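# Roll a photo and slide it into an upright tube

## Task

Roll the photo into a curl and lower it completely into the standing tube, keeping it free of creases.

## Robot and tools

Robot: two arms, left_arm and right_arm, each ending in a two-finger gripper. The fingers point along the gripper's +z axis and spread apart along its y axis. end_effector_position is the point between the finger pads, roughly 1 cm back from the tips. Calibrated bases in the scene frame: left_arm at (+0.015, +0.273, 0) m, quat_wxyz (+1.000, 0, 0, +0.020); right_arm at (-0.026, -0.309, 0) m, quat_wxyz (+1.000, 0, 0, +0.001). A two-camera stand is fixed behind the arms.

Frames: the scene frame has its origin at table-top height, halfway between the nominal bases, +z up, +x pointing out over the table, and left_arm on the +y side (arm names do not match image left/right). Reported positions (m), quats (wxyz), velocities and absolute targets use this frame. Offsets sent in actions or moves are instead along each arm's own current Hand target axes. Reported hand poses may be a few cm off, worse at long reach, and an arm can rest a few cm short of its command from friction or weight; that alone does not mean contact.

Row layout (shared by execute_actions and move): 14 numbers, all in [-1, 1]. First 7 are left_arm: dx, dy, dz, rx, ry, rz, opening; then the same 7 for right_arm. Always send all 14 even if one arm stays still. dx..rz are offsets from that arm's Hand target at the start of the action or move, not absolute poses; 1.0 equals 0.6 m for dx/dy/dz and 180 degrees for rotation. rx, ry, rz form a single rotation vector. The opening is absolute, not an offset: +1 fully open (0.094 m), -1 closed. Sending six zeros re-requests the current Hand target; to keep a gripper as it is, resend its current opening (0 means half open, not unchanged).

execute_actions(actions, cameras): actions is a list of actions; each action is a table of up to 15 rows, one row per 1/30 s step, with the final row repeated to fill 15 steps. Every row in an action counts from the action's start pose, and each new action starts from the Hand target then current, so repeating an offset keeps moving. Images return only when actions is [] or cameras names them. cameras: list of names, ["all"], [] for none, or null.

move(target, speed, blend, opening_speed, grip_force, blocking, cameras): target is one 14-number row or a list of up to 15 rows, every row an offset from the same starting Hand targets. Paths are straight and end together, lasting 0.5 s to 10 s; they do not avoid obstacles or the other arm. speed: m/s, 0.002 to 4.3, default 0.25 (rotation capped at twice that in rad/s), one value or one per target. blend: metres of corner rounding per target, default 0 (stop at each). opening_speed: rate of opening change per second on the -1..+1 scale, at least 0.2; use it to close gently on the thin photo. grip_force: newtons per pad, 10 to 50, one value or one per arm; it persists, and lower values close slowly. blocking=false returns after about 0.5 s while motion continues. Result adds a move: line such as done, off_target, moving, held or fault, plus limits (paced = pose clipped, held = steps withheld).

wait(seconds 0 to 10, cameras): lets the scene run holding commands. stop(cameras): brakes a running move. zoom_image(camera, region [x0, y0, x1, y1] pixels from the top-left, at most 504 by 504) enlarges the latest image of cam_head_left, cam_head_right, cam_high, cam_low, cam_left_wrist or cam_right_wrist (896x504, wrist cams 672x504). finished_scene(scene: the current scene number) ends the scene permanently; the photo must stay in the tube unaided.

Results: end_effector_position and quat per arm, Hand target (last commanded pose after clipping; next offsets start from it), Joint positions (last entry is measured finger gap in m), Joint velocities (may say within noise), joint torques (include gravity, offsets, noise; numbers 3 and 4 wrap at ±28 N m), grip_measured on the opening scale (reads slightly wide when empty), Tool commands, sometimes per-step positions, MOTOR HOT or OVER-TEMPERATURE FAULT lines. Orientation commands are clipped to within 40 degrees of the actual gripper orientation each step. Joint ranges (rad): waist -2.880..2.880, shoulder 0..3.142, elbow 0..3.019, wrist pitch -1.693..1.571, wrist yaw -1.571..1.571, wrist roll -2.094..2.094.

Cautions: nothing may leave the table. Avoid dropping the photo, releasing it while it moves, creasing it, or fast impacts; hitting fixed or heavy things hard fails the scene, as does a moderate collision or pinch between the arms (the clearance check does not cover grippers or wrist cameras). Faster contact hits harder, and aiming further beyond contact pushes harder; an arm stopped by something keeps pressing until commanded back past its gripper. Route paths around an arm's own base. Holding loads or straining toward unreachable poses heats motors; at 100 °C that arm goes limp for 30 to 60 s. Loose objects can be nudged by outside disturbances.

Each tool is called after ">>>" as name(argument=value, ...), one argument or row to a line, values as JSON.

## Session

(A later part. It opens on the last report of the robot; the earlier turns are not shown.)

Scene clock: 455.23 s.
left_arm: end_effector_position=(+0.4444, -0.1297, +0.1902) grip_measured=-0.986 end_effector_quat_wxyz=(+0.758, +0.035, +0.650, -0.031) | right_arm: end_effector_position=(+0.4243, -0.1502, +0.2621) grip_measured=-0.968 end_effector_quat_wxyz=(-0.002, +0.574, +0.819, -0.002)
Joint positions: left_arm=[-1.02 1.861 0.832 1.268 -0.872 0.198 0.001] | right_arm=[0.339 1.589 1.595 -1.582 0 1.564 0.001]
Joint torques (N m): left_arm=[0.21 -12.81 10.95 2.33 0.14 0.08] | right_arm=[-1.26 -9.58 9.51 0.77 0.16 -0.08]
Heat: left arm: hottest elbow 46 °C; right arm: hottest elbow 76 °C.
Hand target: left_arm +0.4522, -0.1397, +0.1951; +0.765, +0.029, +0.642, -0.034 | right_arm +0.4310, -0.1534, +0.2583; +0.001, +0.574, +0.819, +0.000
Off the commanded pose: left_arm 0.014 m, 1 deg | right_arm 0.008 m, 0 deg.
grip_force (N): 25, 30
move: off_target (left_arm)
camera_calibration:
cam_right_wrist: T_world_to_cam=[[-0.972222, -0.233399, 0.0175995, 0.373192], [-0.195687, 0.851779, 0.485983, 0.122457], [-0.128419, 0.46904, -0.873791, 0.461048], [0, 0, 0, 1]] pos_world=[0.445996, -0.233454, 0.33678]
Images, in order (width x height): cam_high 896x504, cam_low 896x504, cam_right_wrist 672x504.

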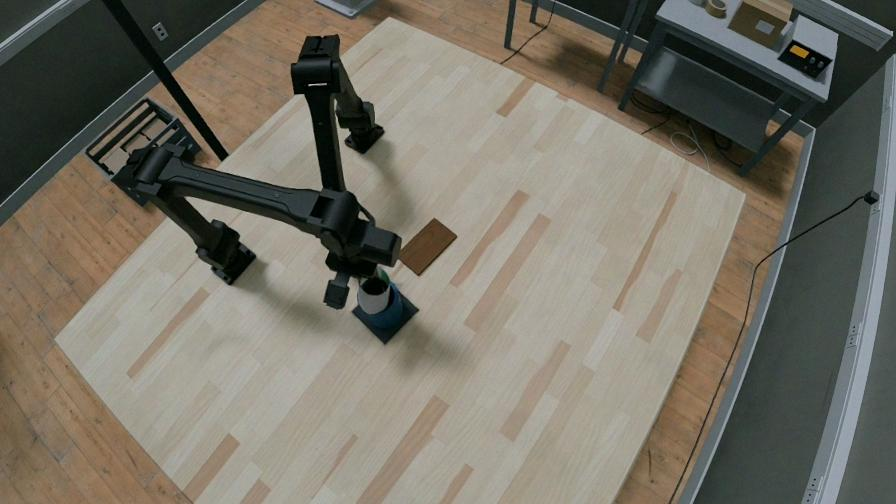

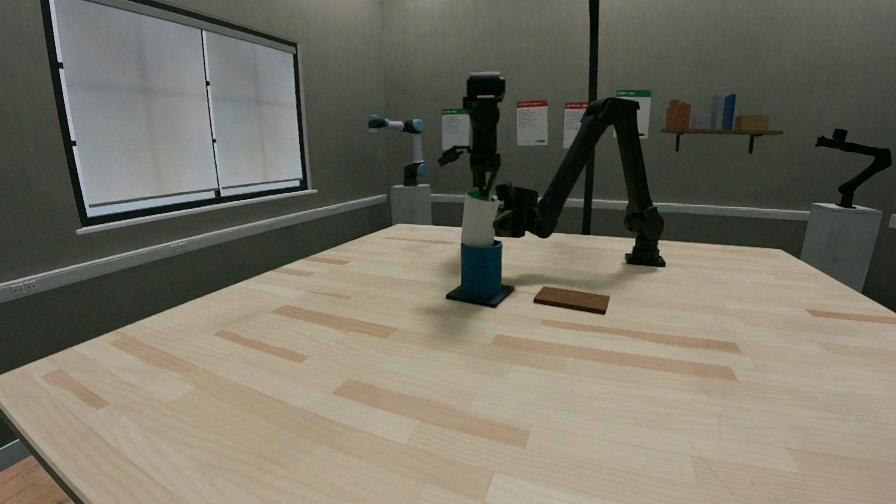

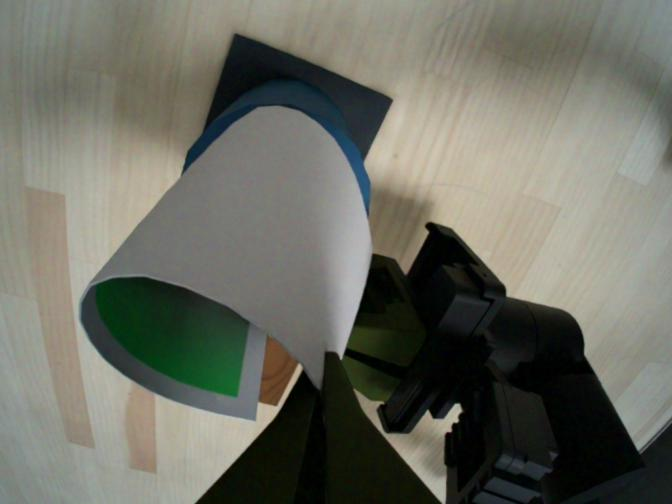

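>>> move(
  target=[-0.0275,0.0066,0.0043,0,0,0,-1,0.0003,-0.0105,0.01,0,0,0,-1],
  speed=0.05,
  cameras=["cam_high","cam_low"],
)

>>> zoom_image(
  camera="cam_high",
  region=[335, 240, 435, 350],
)

>>> zoom_image(
  camera="cam_low",
  region=[440, 170, 540, 310],
)

Scene clock: 468.03 s.
left_arm: end_effector_position=(+0.4443, -0.1304, +0.1935) grip_measured=-0.986 end_effector_quat_wxyz=(+0.758, +0.037, +0.650, -0.031) | right_arm: end_effector_position=(+0.4200, -0.1517, +0.2479) grip_measured=-0.968 end_effector_quat_wxyz=(-0.007, +0.574, +0.819, -0.009)
Joint positions: left_arm=[-1.02 1.852 0.832 1.256 -0.868 0.198 0.001] | right_arm=[0.339 1.589 1.558 -1.562 0 1.564 0.001]
Joint torques (N m): left_arm=[0.62 -15.62 10.35 1.37 0.15 0.08] | right_arm=[-0.73 -10.58 9.68 0.7 0.17 -0.08]
Heat: left arm: hottest elbow 45 °C; right arm: hottest elbow 70 °C.
Hand target: left_arm +0.4522, -0.1358, +0.2118; +0.765, +0.029, +0.642, -0.034 | right_arm +0.4250, -0.1554, +0.2522; +0.001, +0.574, +0.819, +0.000
Off the commanded pose: left_arm 0.021 m, 2 deg | right_arm 0.008 m, 1 deg.
grip_force (N): 25, 30
move: off_target (left_arm)
Images, in order (width x height): cam_high 896x504, cam_low 896x504.

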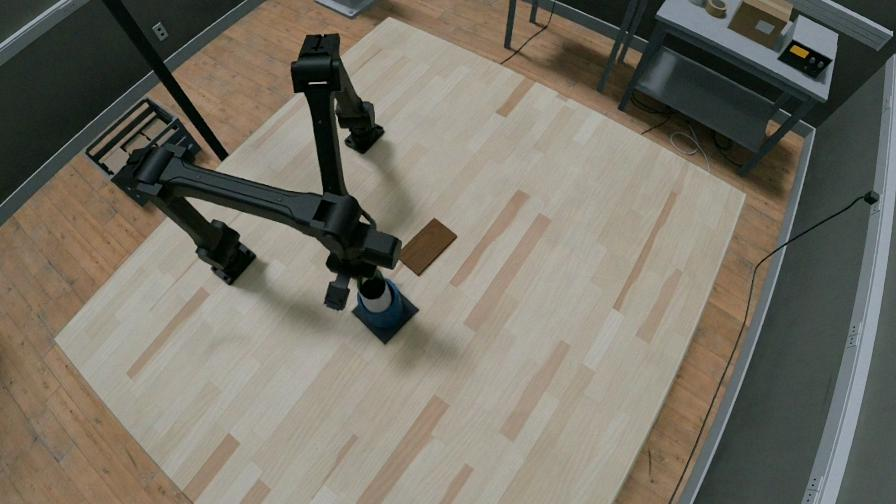

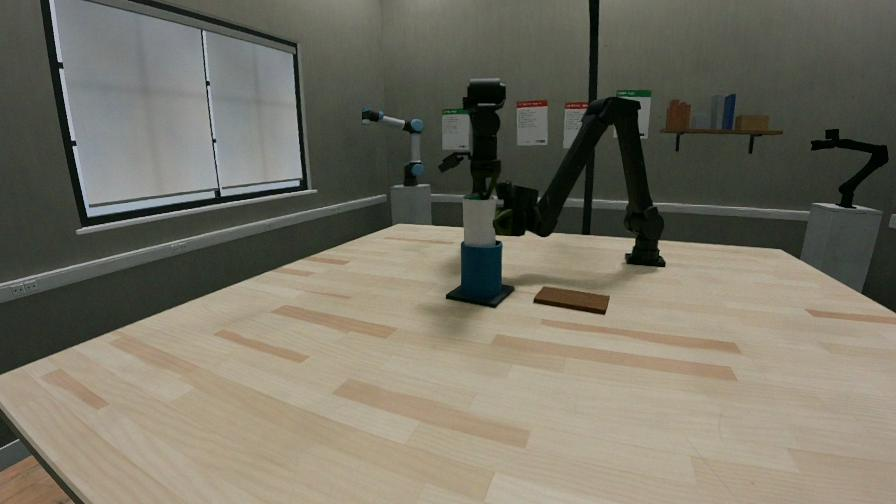

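Scaled by 4.582 from the camera's 896x504 image, which has a finer 1280x720 frame.

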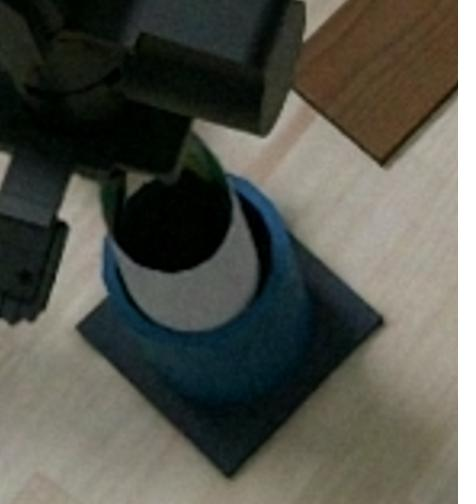

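Scaled by 3.600 from the camera's 896x504 image, which has a finer 1280x720 frame.

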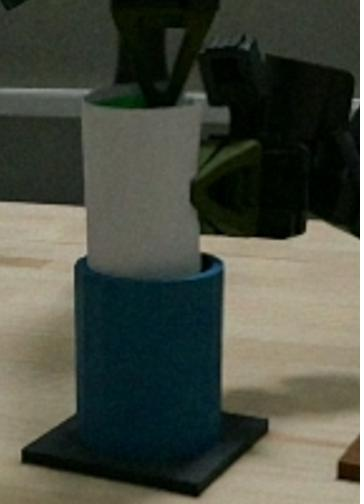

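>>> move(
  target=[0.0398,0.0142,0.0018,0,0,0,-1,0.0188,0.0068,0.0167,0,0,0,-1],
  speed=0.05,
  cameras=["cam_high","cam_low"],
)

>>> zoom_image(
  camera="cam_high",
  region=[335, 240, 435, 350],
)

>>> zoom_image(
  camera="cam_low",
  region=[440, 170, 540, 310],
)

Scene clock: 483.43 s.
left_arm: end_effector_position=(+0.4520, -0.1250, +0.1878) grip_measured=-0.986 end_effector_quat_wxyz=(+0.760, +0.036, +0.648, -0.031) | right_arm: end_effector_position=(+0.4242, -0.1499, +0.2454) grip_measured=-0.968 end_effector_quat_wxyz=(-0.001, +0.575, +0.818, -0.002)
Joint positions: left_arm=[-0.999 1.872 0.832 1.281 -0.848 0.198 0.001] | right_arm=[0.34 1.589 1.551 -1.537 0 1.566 0.001]
Joint torques (N m): left_arm=[0.62 -13.22 9.09 2.45 0.14 -0.04] | right_arm=[0.79 -9.76 9.16 0.73 0.16 0.12]
Heat: left arm: hottest elbow 43 °C; right arm: hottest elbow 65 °C.
Hand target: left_arm +0.4581, -0.1277, +0.1886; +0.765, +0.029, +0.642, -0.034 | right_arm +0.4250, -0.1435, +0.2422; +0.001, +0.574, +0.819, +0.000
Off the commanded pose: left_arm 0.007 m, 1 deg | right_arm 0.007 m, 0 deg.
grip_force (N): 25, 30
move: done
Images, in order (width x height): cam_high 896x504, cam_low 896x504.

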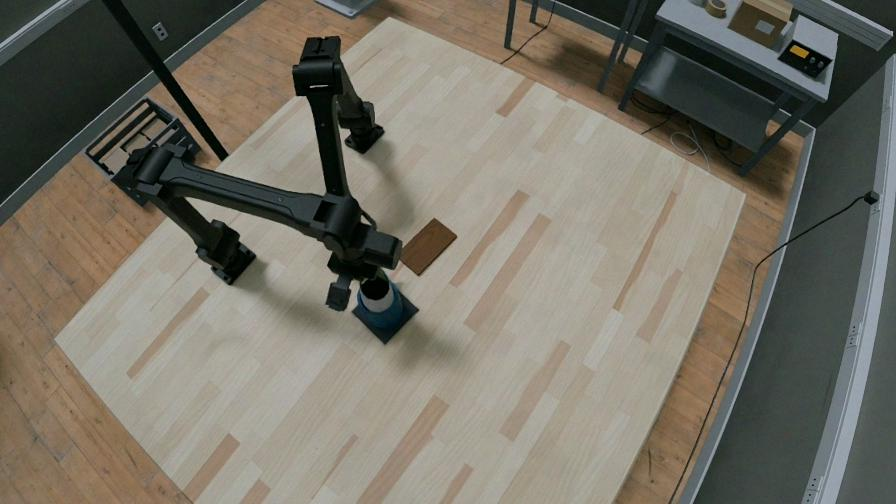

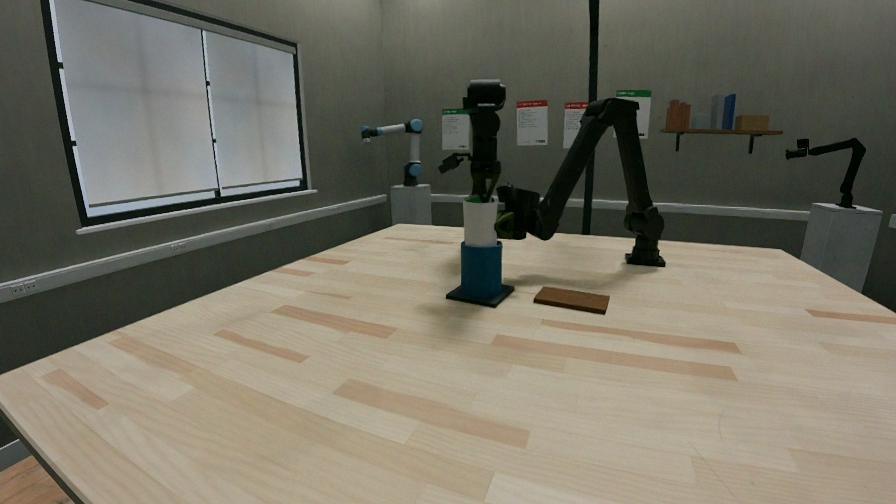

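Scaled by 4.582 from the camera's 896x504 image, which has a finer 1280x720 frame.

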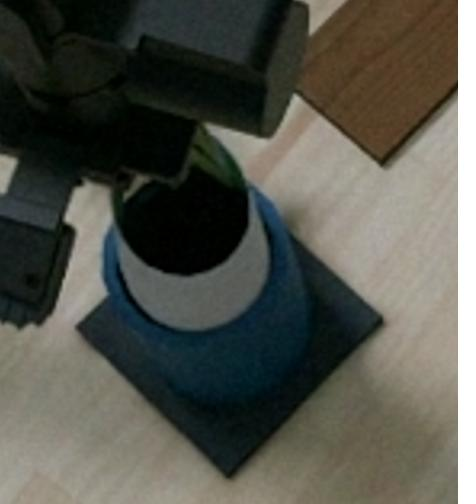

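Scaled by 3.600 from the camera's 896x504 image, which has a finer 1280x720 frame.

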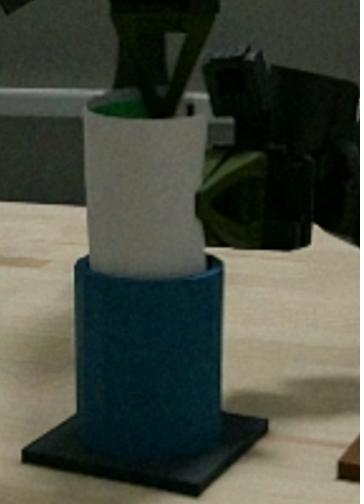

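>>> move(
  target=[0.0453,0,-0.008,0,0,0,-1,0,0,0.05,0,0,0,-1],
  speed=0.04,
  cameras=["cam_high","cam_low","cam_left_wrist"],
)

>>> zoom_image(
  camera="cam_high",
  region=[335, 240, 435, 350],
)

>>> zoom_image(
  camera="cam_low",
  region=[440, 170, 540, 310],
)

Scene clock: 492.13 s.
left_arm: end_effector_position=(+0.4505, -0.1229, +0.1817) grip_measured=-0.986 end_effector_quat_wxyz=(+0.771, +0.020, +0.635, -0.045) | right_arm: end_effector_position=(+0.4216, -0.1507, +0.2166) grip_measured=-0.968 end_effector_quat_wxyz=(-0.001, +0.575, +0.818, -0.003)
Joint positions: left_arm=[-0.999 1.915 0.832 1.379 -0.848 0.198 0.001] | right_arm=[0.341 1.589 1.476 -1.463 0.001 1.567 0.001]
Joint torques (N m): left_arm=[0.56 -10.99 8.44 1.52 0.15 -0.03] | right_arm=[0.67 -9.41 9.48 0.96 0.11 0.11]
Heat: left arm: hottest elbow 43 °C; right arm: hottest elbow 62 °C.
Hand target: left_arm +0.4580, -0.1278, +0.1610; +0.765, +0.029, +0.642, -0.034 | right_arm +0.4250, -0.1434, +0.2122; +0.001, +0.574, +0.819, +0.000
Off the commanded pose: left_arm 0.023 m, 2 deg | right_arm 0.009 m, 0 deg.
grip_force (N): 25, 30
move: off_target (left_arm)
camera_calibration:
cam_left_wrist: T_world_to_cam=[[-0.0968574, -0.993684, -0.0566635, -0.0692741], [-0.310012, 0.0842189, -0.946995, 0.35782], [0.945786, -0.0741572, -0.316211, -0.271572], [0, 0, 0, 1]] pos_world=[0.361068, -0.119111, 0.249054]
Images, in order (width x height): cam_high 896x504, cam_low 896x504, cam_left_wrist 672x504.

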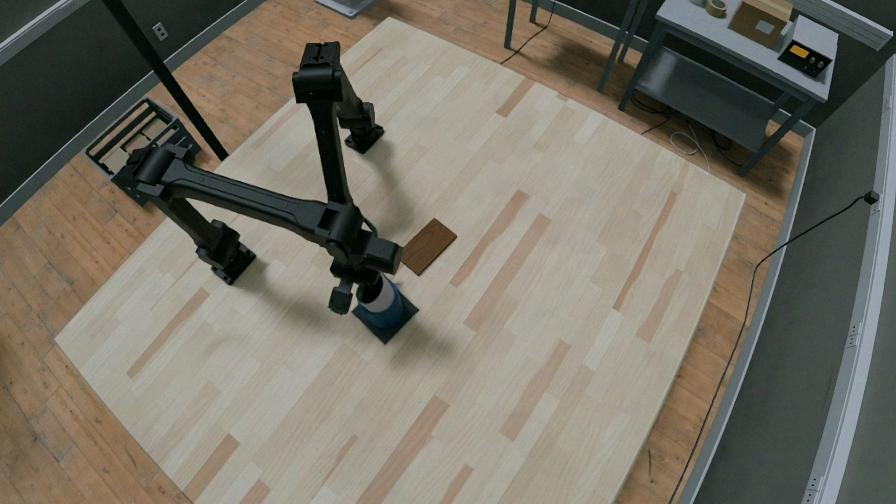

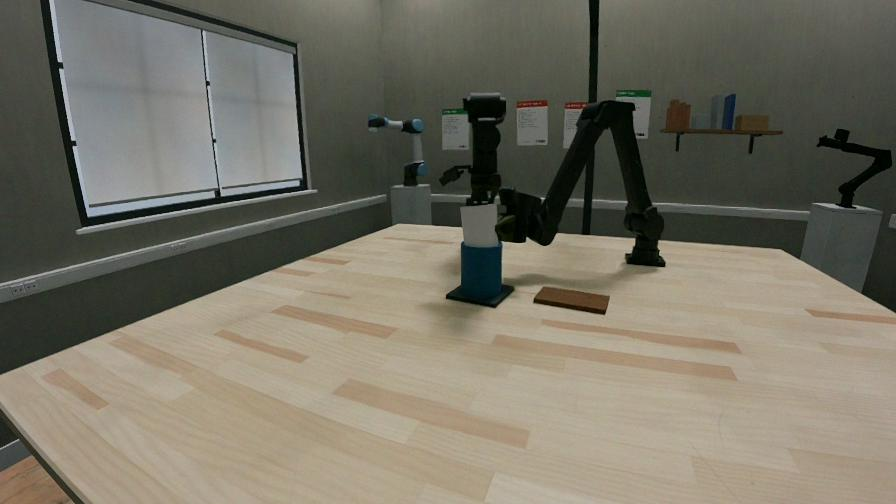

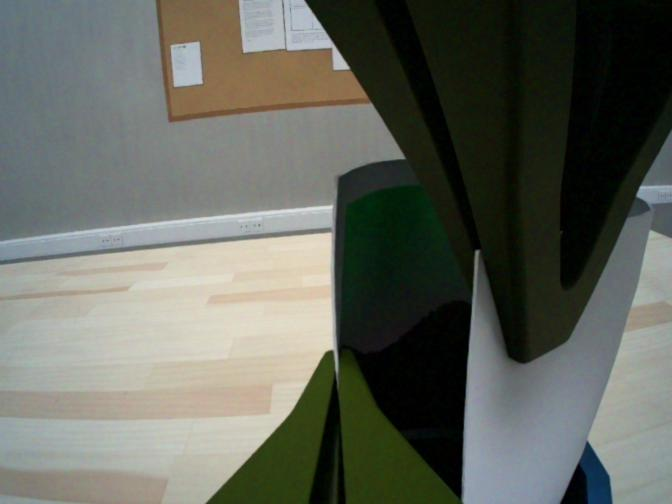

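Scaled by 4.582 from the camera's 896x504 image, which has a finer 1280x720 frame.

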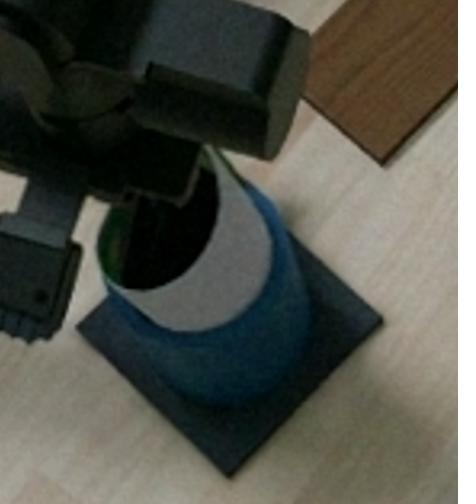

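Scaled by 3.600 from the camera's 896x504 image, which has a finer 1280x720 frame.

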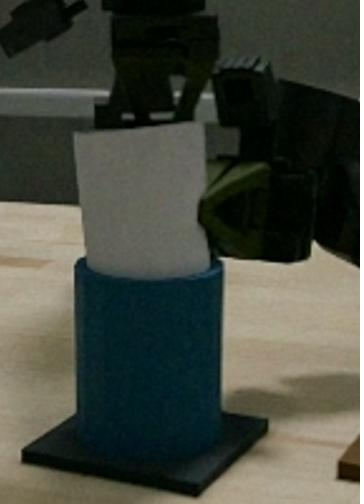

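>>> move(
  target=[-0.0708,-0.0135,0.0017,0,0,0,-1,0,0,-0.0617,0,0,0,-1],
  speed=0.05,
  cameras=["cam_high","cam_low","cam_left_wrist"],
)

>>> zoom_image(
  camera="cam_high",
  region=[335, 240, 435, 350],
)

>>> zoom_image(
  camera="cam_low",
  region=[440, 170, 540, 310],
)

Scene clock: 508.67 s.
left_arm: end_effector_position=(+0.4496, -0.1252, +0.1866) grip_measured=-0.986 end_effector_quat_wxyz=(+0.759, +0.033, +0.649, -0.028) | right_arm: end_effector_position=(+0.4124, -0.1540, +0.2262) grip_measured=-0.968 end_effector_quat_wxyz=(-0.014, +0.575, +0.818, -0.021)
Joint positions: left_arm=[-1.006 1.873 0.832 1.281 -0.865 0.198 0.001] | right_arm=[0.341 1.589 1.5 -1.531 0.001 1.567 0.001]
Joint torques (N m): left_arm=[-0.5 -15.79 9.76 1.46 0 0.08] | right_arm=[1.26 -10.11 14.57 -0.1 0.09 0.12]
Heat: left arm: hottest elbow 41 °C; right arm: hottest elbow 63 °C.
Hand target: left_arm +0.4511, -0.1352, +0.2031; +0.765, +0.029, +0.642, -0.034 | right_arm +0.4250, -0.1434, +0.2492; +0.001, +0.574, +0.819, +0.000
Off the commanded pose: left_arm 0.019 m, 1 deg | right_arm 0.028 m, 3 deg.
grip_force (N): 25, 30
move: off_target (left_arm, right_arm)
camera_calibration:
cam_left_wrist: T_world_to_cam=[[-0.0903538, -0.991282, -0.0958925, -0.066584], [-0.344106, 0.12143, -0.931046, 0.379386], [0.934573, -0.0511264, -0.352077, -0.254679], [0, 0, 0, 1]] pos_world=[0.362549, -0.125093, 0.257174]
Images, in order (width x height): cam_high 896x504, cam_low 896x504, cam_left_wrist 672x504.

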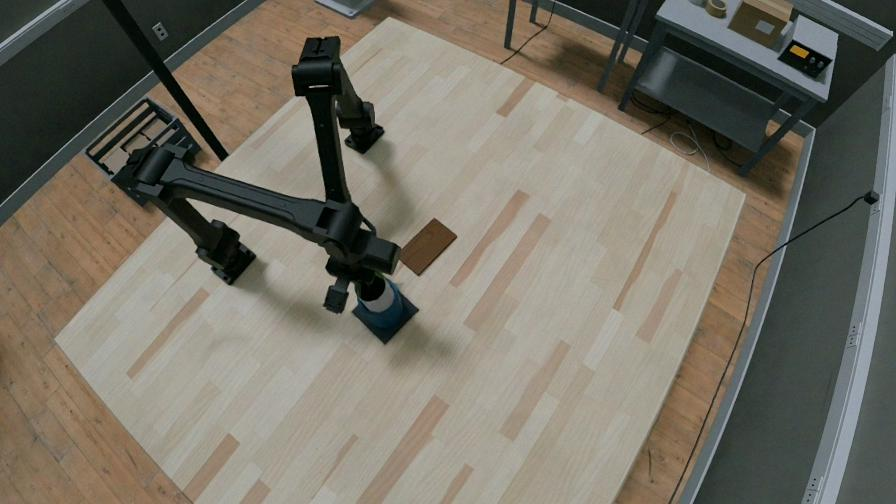

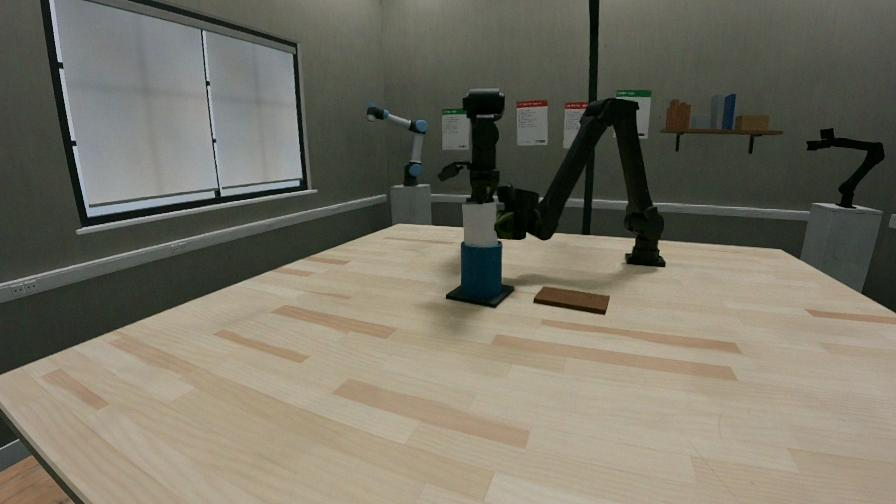

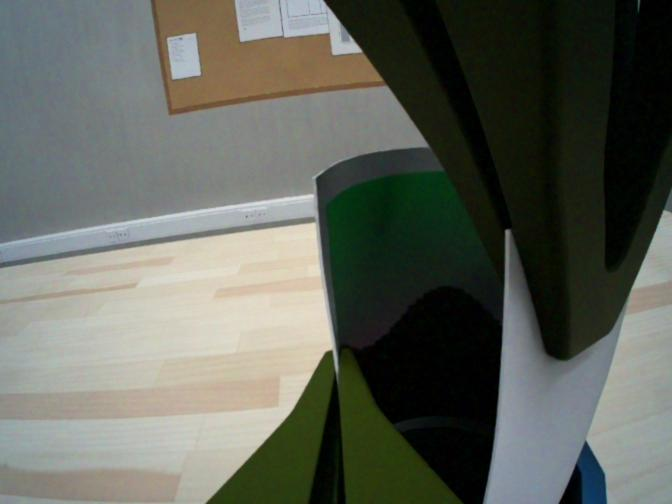

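Scaled by 4.582 from the camera's 896x504 image, which has a finer 1280x720 frame.

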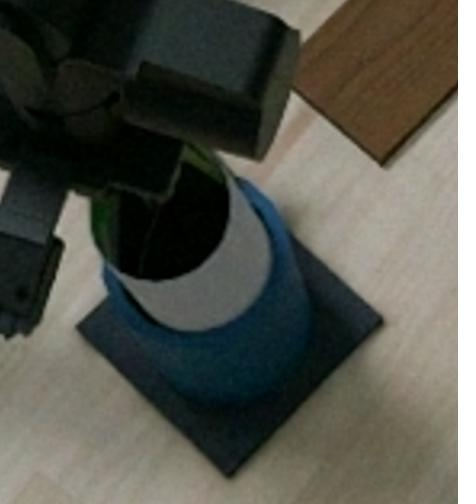

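Scaled by 3.600 from the camera's 896x504 image, which has a finer 1280x720 frame.

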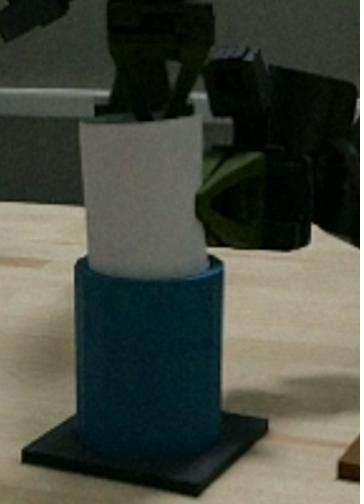

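>>> wait(
  seconds=0,
  cameras=["cam_head_left","cam_head_right","cam_right_wrist"],
)

>>> zoom_image(
  camera="cam_head_left",
  region=[490, 200, 620, 330],
)

>>> zoom_image(
  camera="cam_head_right",
  region=[480, 200, 610, 330],
)

Scene clock: 517.63 s.
left_arm: end_effector_position=(+0.4496, -0.1252, +0.1866) grip_measured=-0.986 end_effector_quat_wxyz=(+0.759, +0.033, +0.649, -0.028) | right_arm: end_effector_position=(+0.4124, -0.1540, +0.2262) grip_measured=-0.968 end_effector_quat_wxyz=(-0.014, +0.575, +0.818, -0.021)
Joint positions: left_arm=[-1.006 1.873 0.832 1.281 -0.865 0.198 0.001] | right_arm=[0.341 1.589 1.5 -1.531 0.001 1.567 0.001]
Joint torques (N m): left_arm=[-0.5 -15.79 9.77 1.32 0 0.07] | right_arm=[0.85 -9.99 14.61 -0.27 0.1 0.13]
Heat: left arm: hottest elbow 41 °C; right arm: hottest elbow 63 °C.
Hand target: left_arm +0.4511, -0.1352, +0.2031; +0.765, +0.029, +0.642, -0.034 | right_arm +0.4250, -0.1434, +0.2492; +0.001, +0.574, +0.819, +0.000
Tool commands: left_gripper/opening=-1.0 right_gripper/opening=-1.0
Off the commanded pose: left_arm 0.019 m, 1 deg | right_arm 0.028 m, 3 deg.
grip_force (N): 25, 30
camera_calibration:
cam_right_wrist: T_world_to_cam=[[-0.971127, -0.230554, 0.0612937, 0.351514], [-0.173926, 0.860096, 0.479567, 0.134441], [-0.163285, 0.45506, -0.875362, 0.442493], [0, 0, 0, 1]] pos_world=[0.437, -0.23595, 0.301323]
Images, in order (width x height): cam_head_left 896x504, cam_head_right 896x504, cam_right_wrist 672x504.

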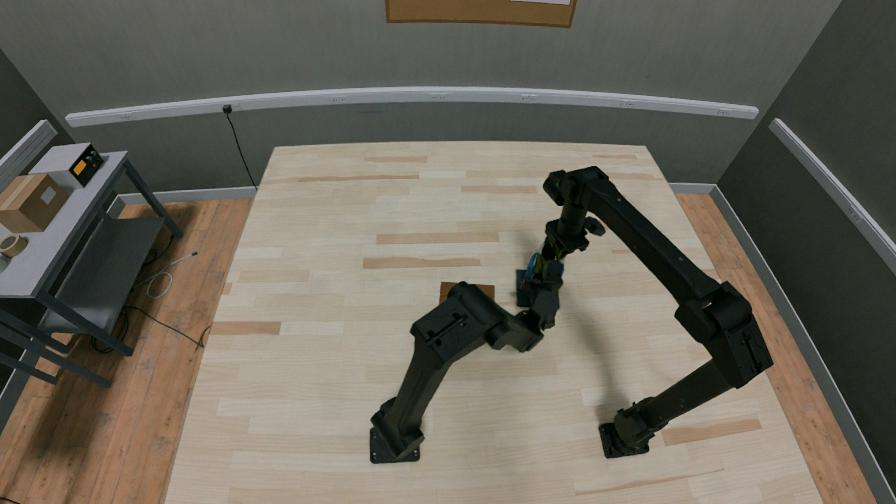

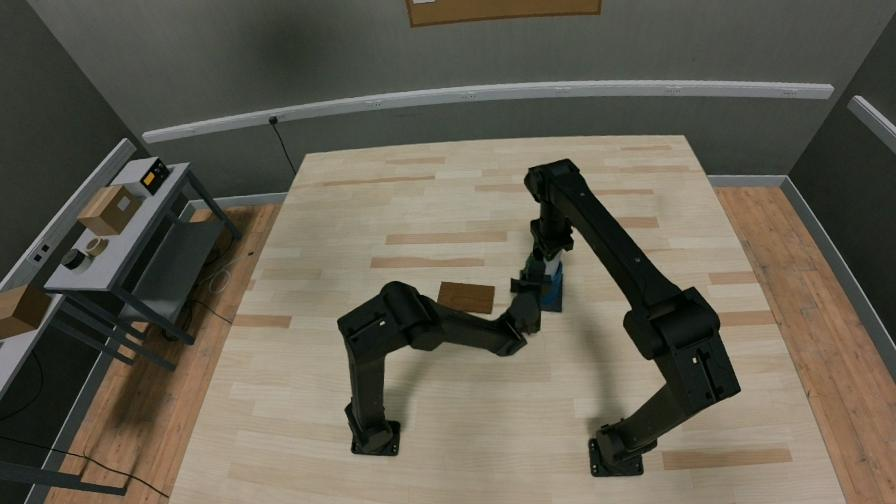

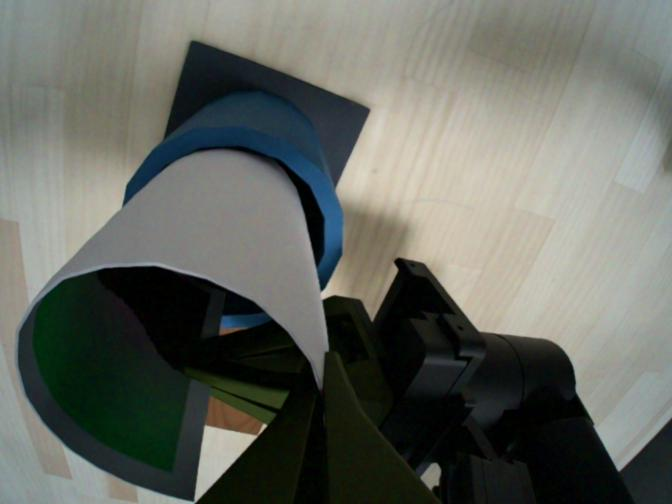

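Scaled by 3.877 from the camera's 896x504 image, which has a finer 1280x720 frame.

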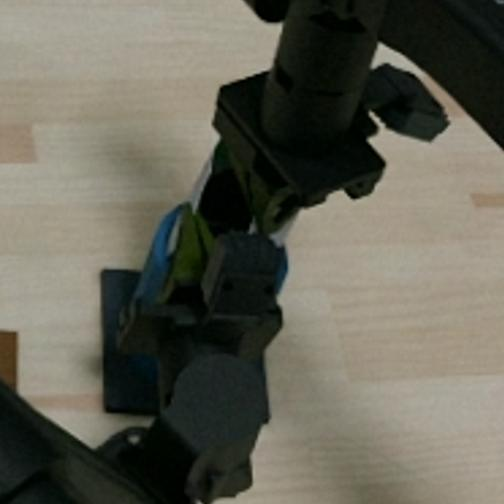

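Scaled by 3.877 from the camera's 896x504 image, which has a finer 1280x720 frame.

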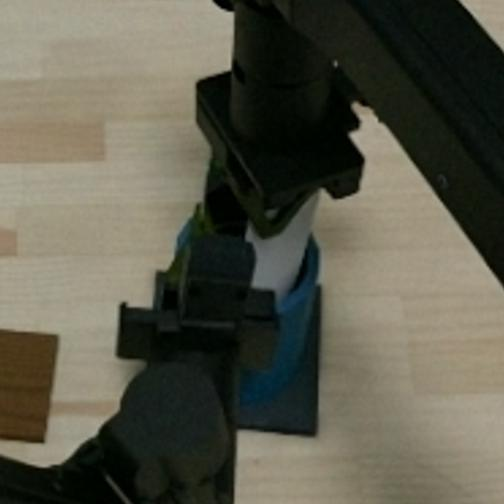

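>>> move(
  target=[
    [-0.0008,-0.0057,-0.0042,0,0,0,-1,0,0,0.045,0,0,0,-1],
    [0.0533,-0.0057,-0.0137,0,0,0,-1,0,0,0.062,0,0,0,-1],
  ],
  speed=0.04,
  cameras=["cam_high","cam_low","cam_left_wrist","cam_right_wrist"],
)

>>> zoom_image(
  camera="cam_high",
  region=[335, 240, 435, 350],
)

>>> zoom_image(
  camera="cam_low",
  region=[440, 170, 540, 310],
)

Scene clock: 535.00 s.
left_arm: end_effector_position=(+0.4454, -0.1264, +0.1787) grip_measured=-0.986 end_effector_quat_wxyz=(+0.765, +0.022, +0.643, -0.037) | right_arm: end_effector_position=(+0.4217, -0.1507, +0.2162) grip_measured=-0.968 end_effector_quat_wxyz=(-0.001, +0.575, +0.818, -0.003)
Joint positions: left_arm=[-1.015 1.909 0.832 1.35 -0.875 0.198 0.001] | right_arm=[0.341 1.589 1.475 -1.462 0.001 1.567 0.001]
Joint torques (N m): left_arm=[-0.56 -11.81 9.5 2.03 0.06 0.11] | right_arm=[0.79 -9.29 9.52 0.83 0.11 0.12]
Heat: left arm: hottest elbow 41 °C; right arm: hottest elbow 65 °C.
Hand target: left_arm +0.4481, -0.1385, +0.1700; +0.765, +0.029, +0.642, -0.034 | right_arm +0.4250, -0.1434, +0.2120; +0.001, +0.574, +0.819, +0.000
Off the commanded pose: left_arm 0.015 m, 1 deg | right_arm 0.009 m, 0 deg.
grip_force (N): 25, 30
move: off_target (left_arm)
camera_calibration:
cam_left_wrist: T_world_to_cam=[[-0.0885378, -0.993652, -0.0693982, -0.0747891], [-0.328911, 0.0949287, -0.939578, 0.362208], [0.940201, -0.0603623, -0.335228, -0.260313], [0, 0, 0, 1]] pos_world=[0.357259, -0.124411, 0.247868]
cam_right_wrist: T_world_to_cam=[[-0.972755, -0.23116, 0.0177058, 0.371935], [-0.193877, 0.85298, 0.4846, 0.144302], [-0.127123, 0.467964, -0.874557, 0.420206], [0, 0, 0, 1]] pos_world=[0.443196, -0.233751, 0.29098]
Images, in order (width x height): cam_high 896x504, cam_low 896x504, cam_left_wrist 672x504, cam_right_wrist 672x504.

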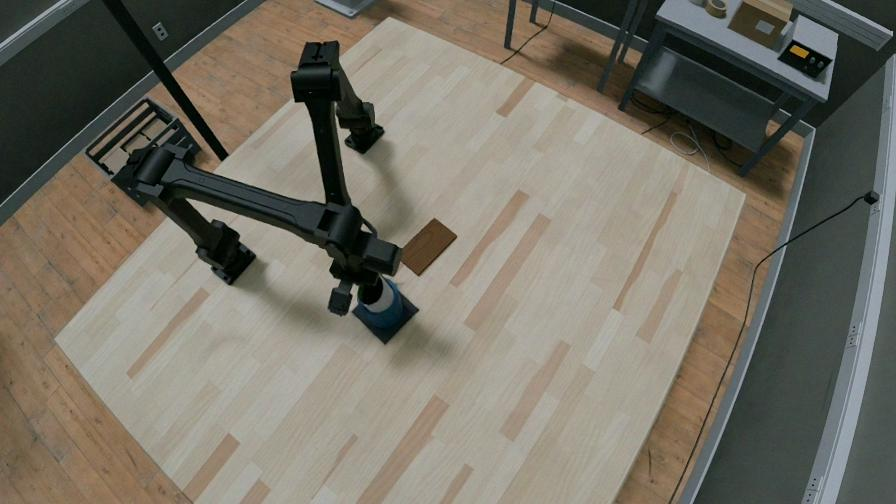

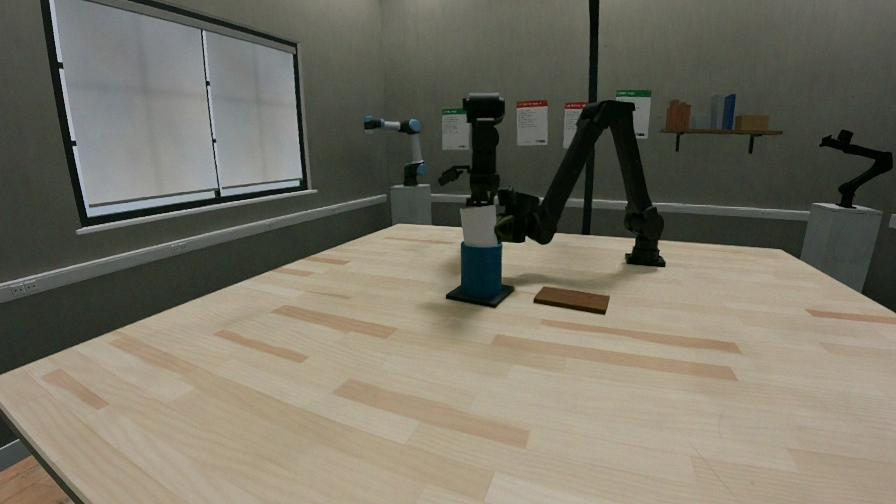

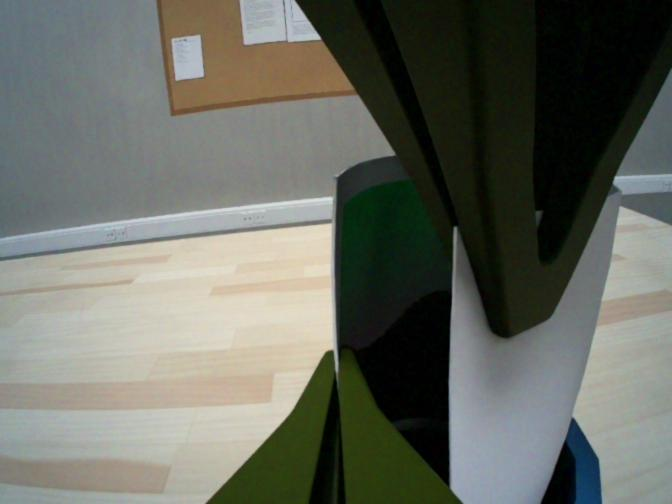

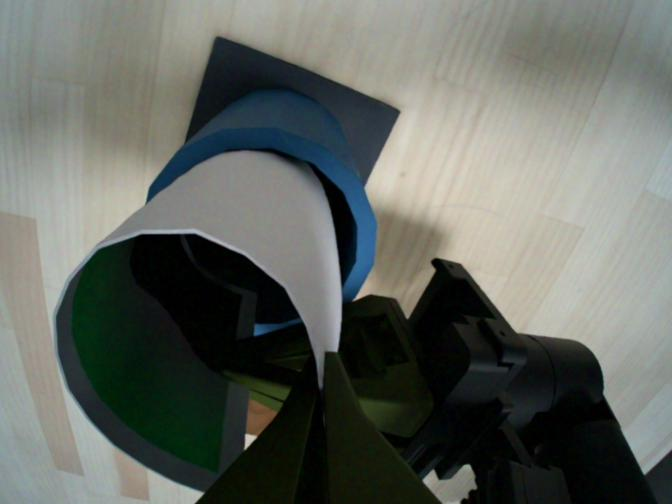

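Scaled by 4.582 from the camera's 896x504 image, which has a finer 1280x720 frame.

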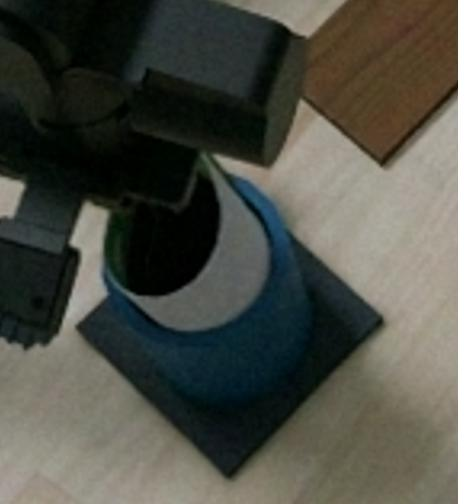

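Scaled by 3.600 from the camera's 896x504 image, which has a finer 1280x720 frame.

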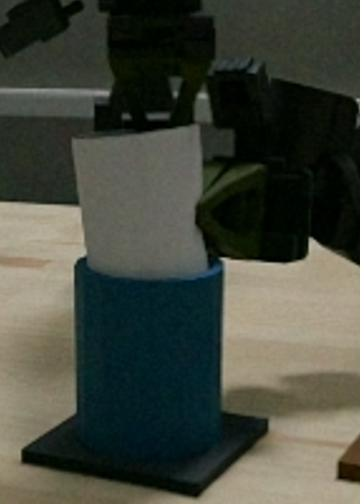

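>>> move(
  target=[0.0296,0,-0.0052,0,0,0,-1,0,0,0,0,0,0,-1],
  speed=0.03,
  cameras=["cam_low","cam_right_wrist"],
)

>>> zoom_image(
  camera="cam_low",
  region=[440, 170, 540, 310],
)

Scene clock: 546.10 s.
left_arm: end_effector_position=(+0.4442, -0.1244, +0.1777) grip_measured=-0.987 end_effector_quat_wxyz=(+0.773, +0.008, +0.632, -0.049) | right_arm: end_effector_position=(+0.4217, -0.1507, +0.2162) grip_measured=-0.968 end_effector_quat_wxyz=(-0.001, +0.575, +0.818, -0.003)
Joint positions: left_arm=[-1.015 1.934 0.833 1.419 -0.876 0.198 0.001] | right_arm=[0.341 1.589 1.475 -1.462 0.001 1.567 0.001]
Joint torques (N m): left_arm=[-0.5 -10.23 9.02 1.28 0.11 0.12] | right_arm=[0.85 -9.41 9.55 0.87 0.1 0.12]
Heat: left arm: hottest elbow 40 °C; right arm: hottest elbow 64 °C.
Hand target: left_arm +0.4482, -0.1383, +0.1521; +0.765, +0.029, +0.642, -0.034 | right_arm +0.4250, -0.1434, +0.2120; +0.001, +0.574, +0.819, +0.000
Off the commanded pose: left_arm 0.030 m, 3 deg | right_arm 0.009 m, 0 deg.
grip_force (N): 25, 30
move: off_target (left_arm)
camera_calibration:
cam_right_wrist: T_world_to_cam=[[-0.972755, -0.23116, 0.0177058, 0.371935], [-0.193877, 0.85298, 0.4846, 0.144302], [-0.127123, 0.467964, -0.874557, 0.420206], [0, 0, 0, 1]] pos_world=[0.443196, -0.233751, 0.29098]
Images, in order (width x height): cam_low 896x504, cam_right_wrist 672x504.

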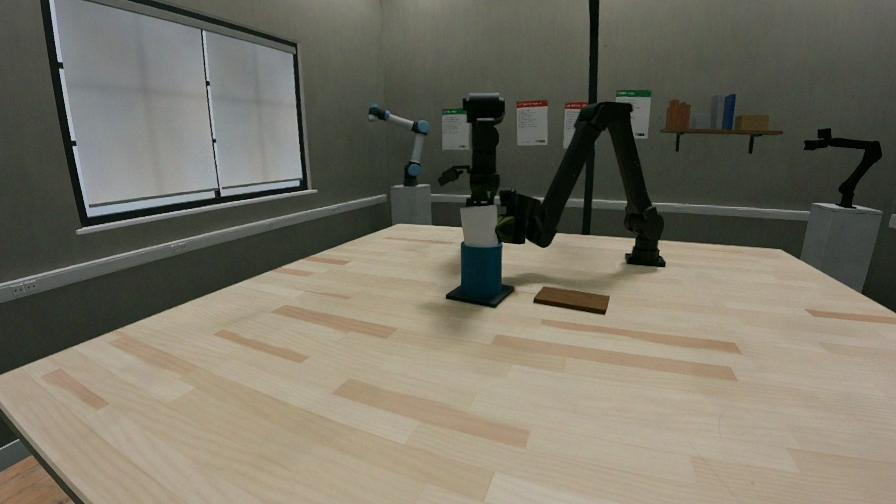

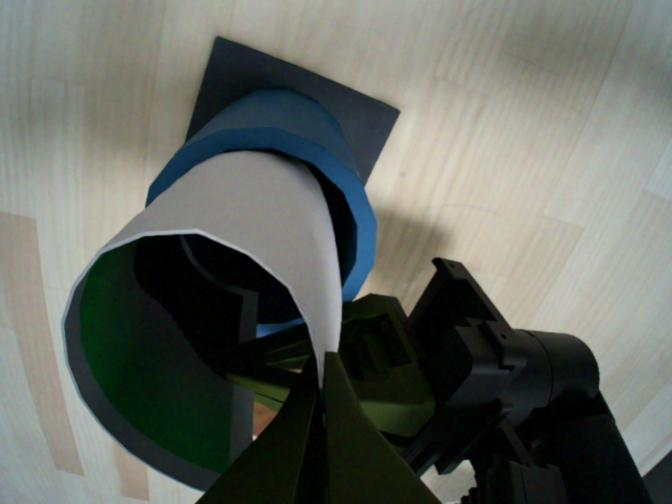

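Scaled by 3.600 from the camera's 896x504 image, which has a finer 1280x720 frame.

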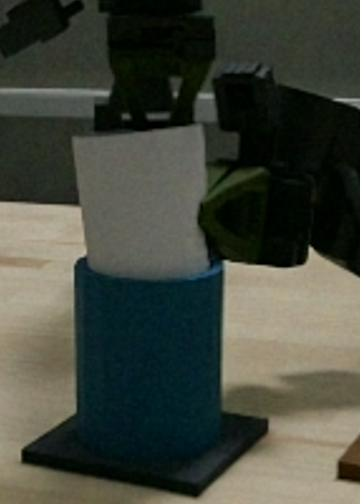

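>>> move(
  target=[
    [-0.05,0.0147,0.004,0,0,0,-1,0,0,0,0,0,0,-1],
    [-0.05,0.0147,0.004,0,0,0,-0.6,0,0,0,0,0,0,-1],
  ],
  speed=0.04,
  opening_speed=0.3,
  cameras=["cam_low","cam_right_wrist","cam_left_wrist"],
)

>>> zoom_image(
  camera="cam_low",
  region=[440, 170, 540, 310],
)

Scene clock: 561.27 s.
left_arm: end_effector_position=(+0.4452, -0.1272, +0.1805) grip_measured=-0.604 end_effector_quat_wxyz=(+0.766, +0.022, +0.641, -0.040) | right_arm: end_effector_position=(+0.4217, -0.1507, +0.2162) grip_measured=-0.968 end_effector_quat_wxyz=(-0.001, +0.575, +0.818, -0.003)
Joint positions: left_arm=[-1.016 1.908 0.833 1.354 -0.871 0.198 0.019] | right_arm=[0.341 1.589 1.475 -1.462 0.001 1.567 0.001]
Joint torques (N m): left_arm=[0.09 -15.27 7.17 1.09 0.2 0.08] | right_arm=[0.79 -9.35 9.47 0.85 0.09 0.12]
Heat: left arm: hottest elbow 41 °C; right arm: hottest elbow 63 °C.
Hand target: left_arm +0.4461, -0.1295, +0.1819; +0.765, +0.029, +0.642, -0.035 | right_arm +0.4250, -0.1434, +0.2120; +0.001, +0.574, +0.819, +0.000
Off the commanded pose: left_arm 0.003 m, 1 deg | right_arm 0.009 m, 0 deg.
grip_force (N): 25, 30
move: done
camera_calibration:
cam_left_wrist: T_world_to_cam=[[-0.0918516, -0.993625, -0.065372, -0.0746592], [-0.324457, 0.0919307, -0.941422, 0.36177], [0.94143, -0.0652608, -0.330833, -0.261559], [0, 0, 0, 1]] pos_world=[0.356761, -0.12451, 0.249165]
cam_right_wrist: T_world_to_cam=[[-0.972755, -0.23116, 0.0177058, 0.371935], [-0.193877, 0.85298, 0.4846, 0.144302], [-0.127123, 0.467964, -0.874557, 0.420206], [0, 0, 0, 1]] pos_world=[0.443196, -0.233751, 0.29098]
Images, in order (width x height): cam_low 896x504, cam_left_wrist 672x504, cam_right_wrist 672x504.

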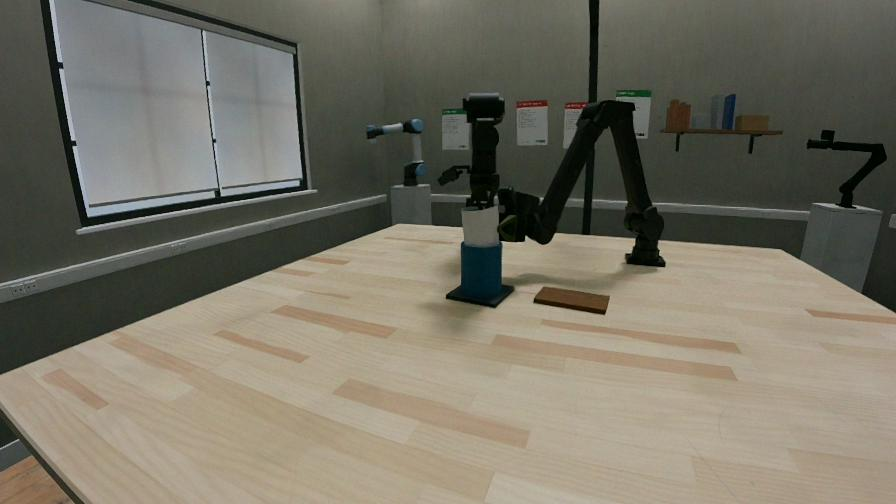

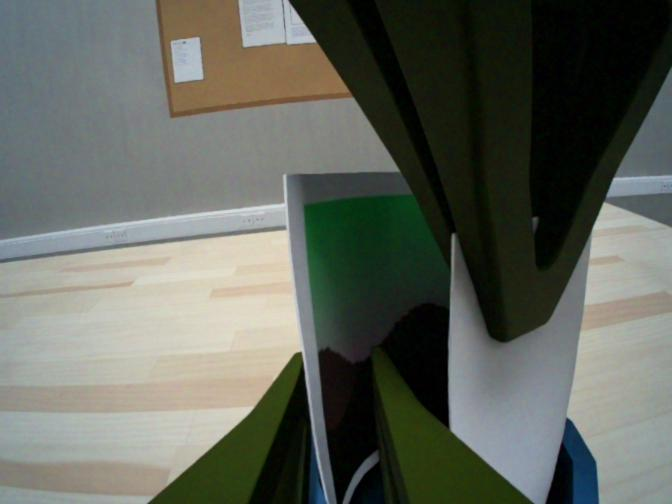

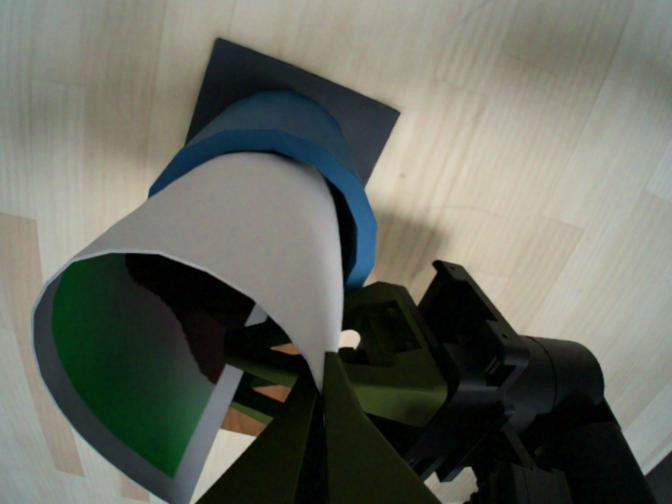

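Scaled by 3.600 from the camera's 896x504 image, which has a finer 1280x720 frame.

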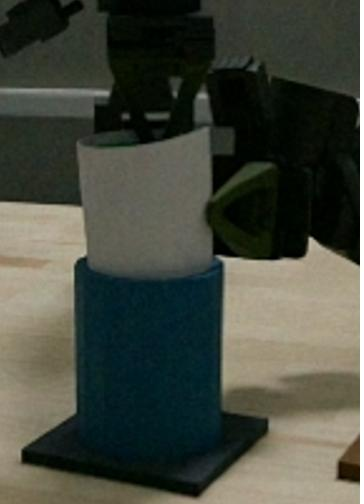

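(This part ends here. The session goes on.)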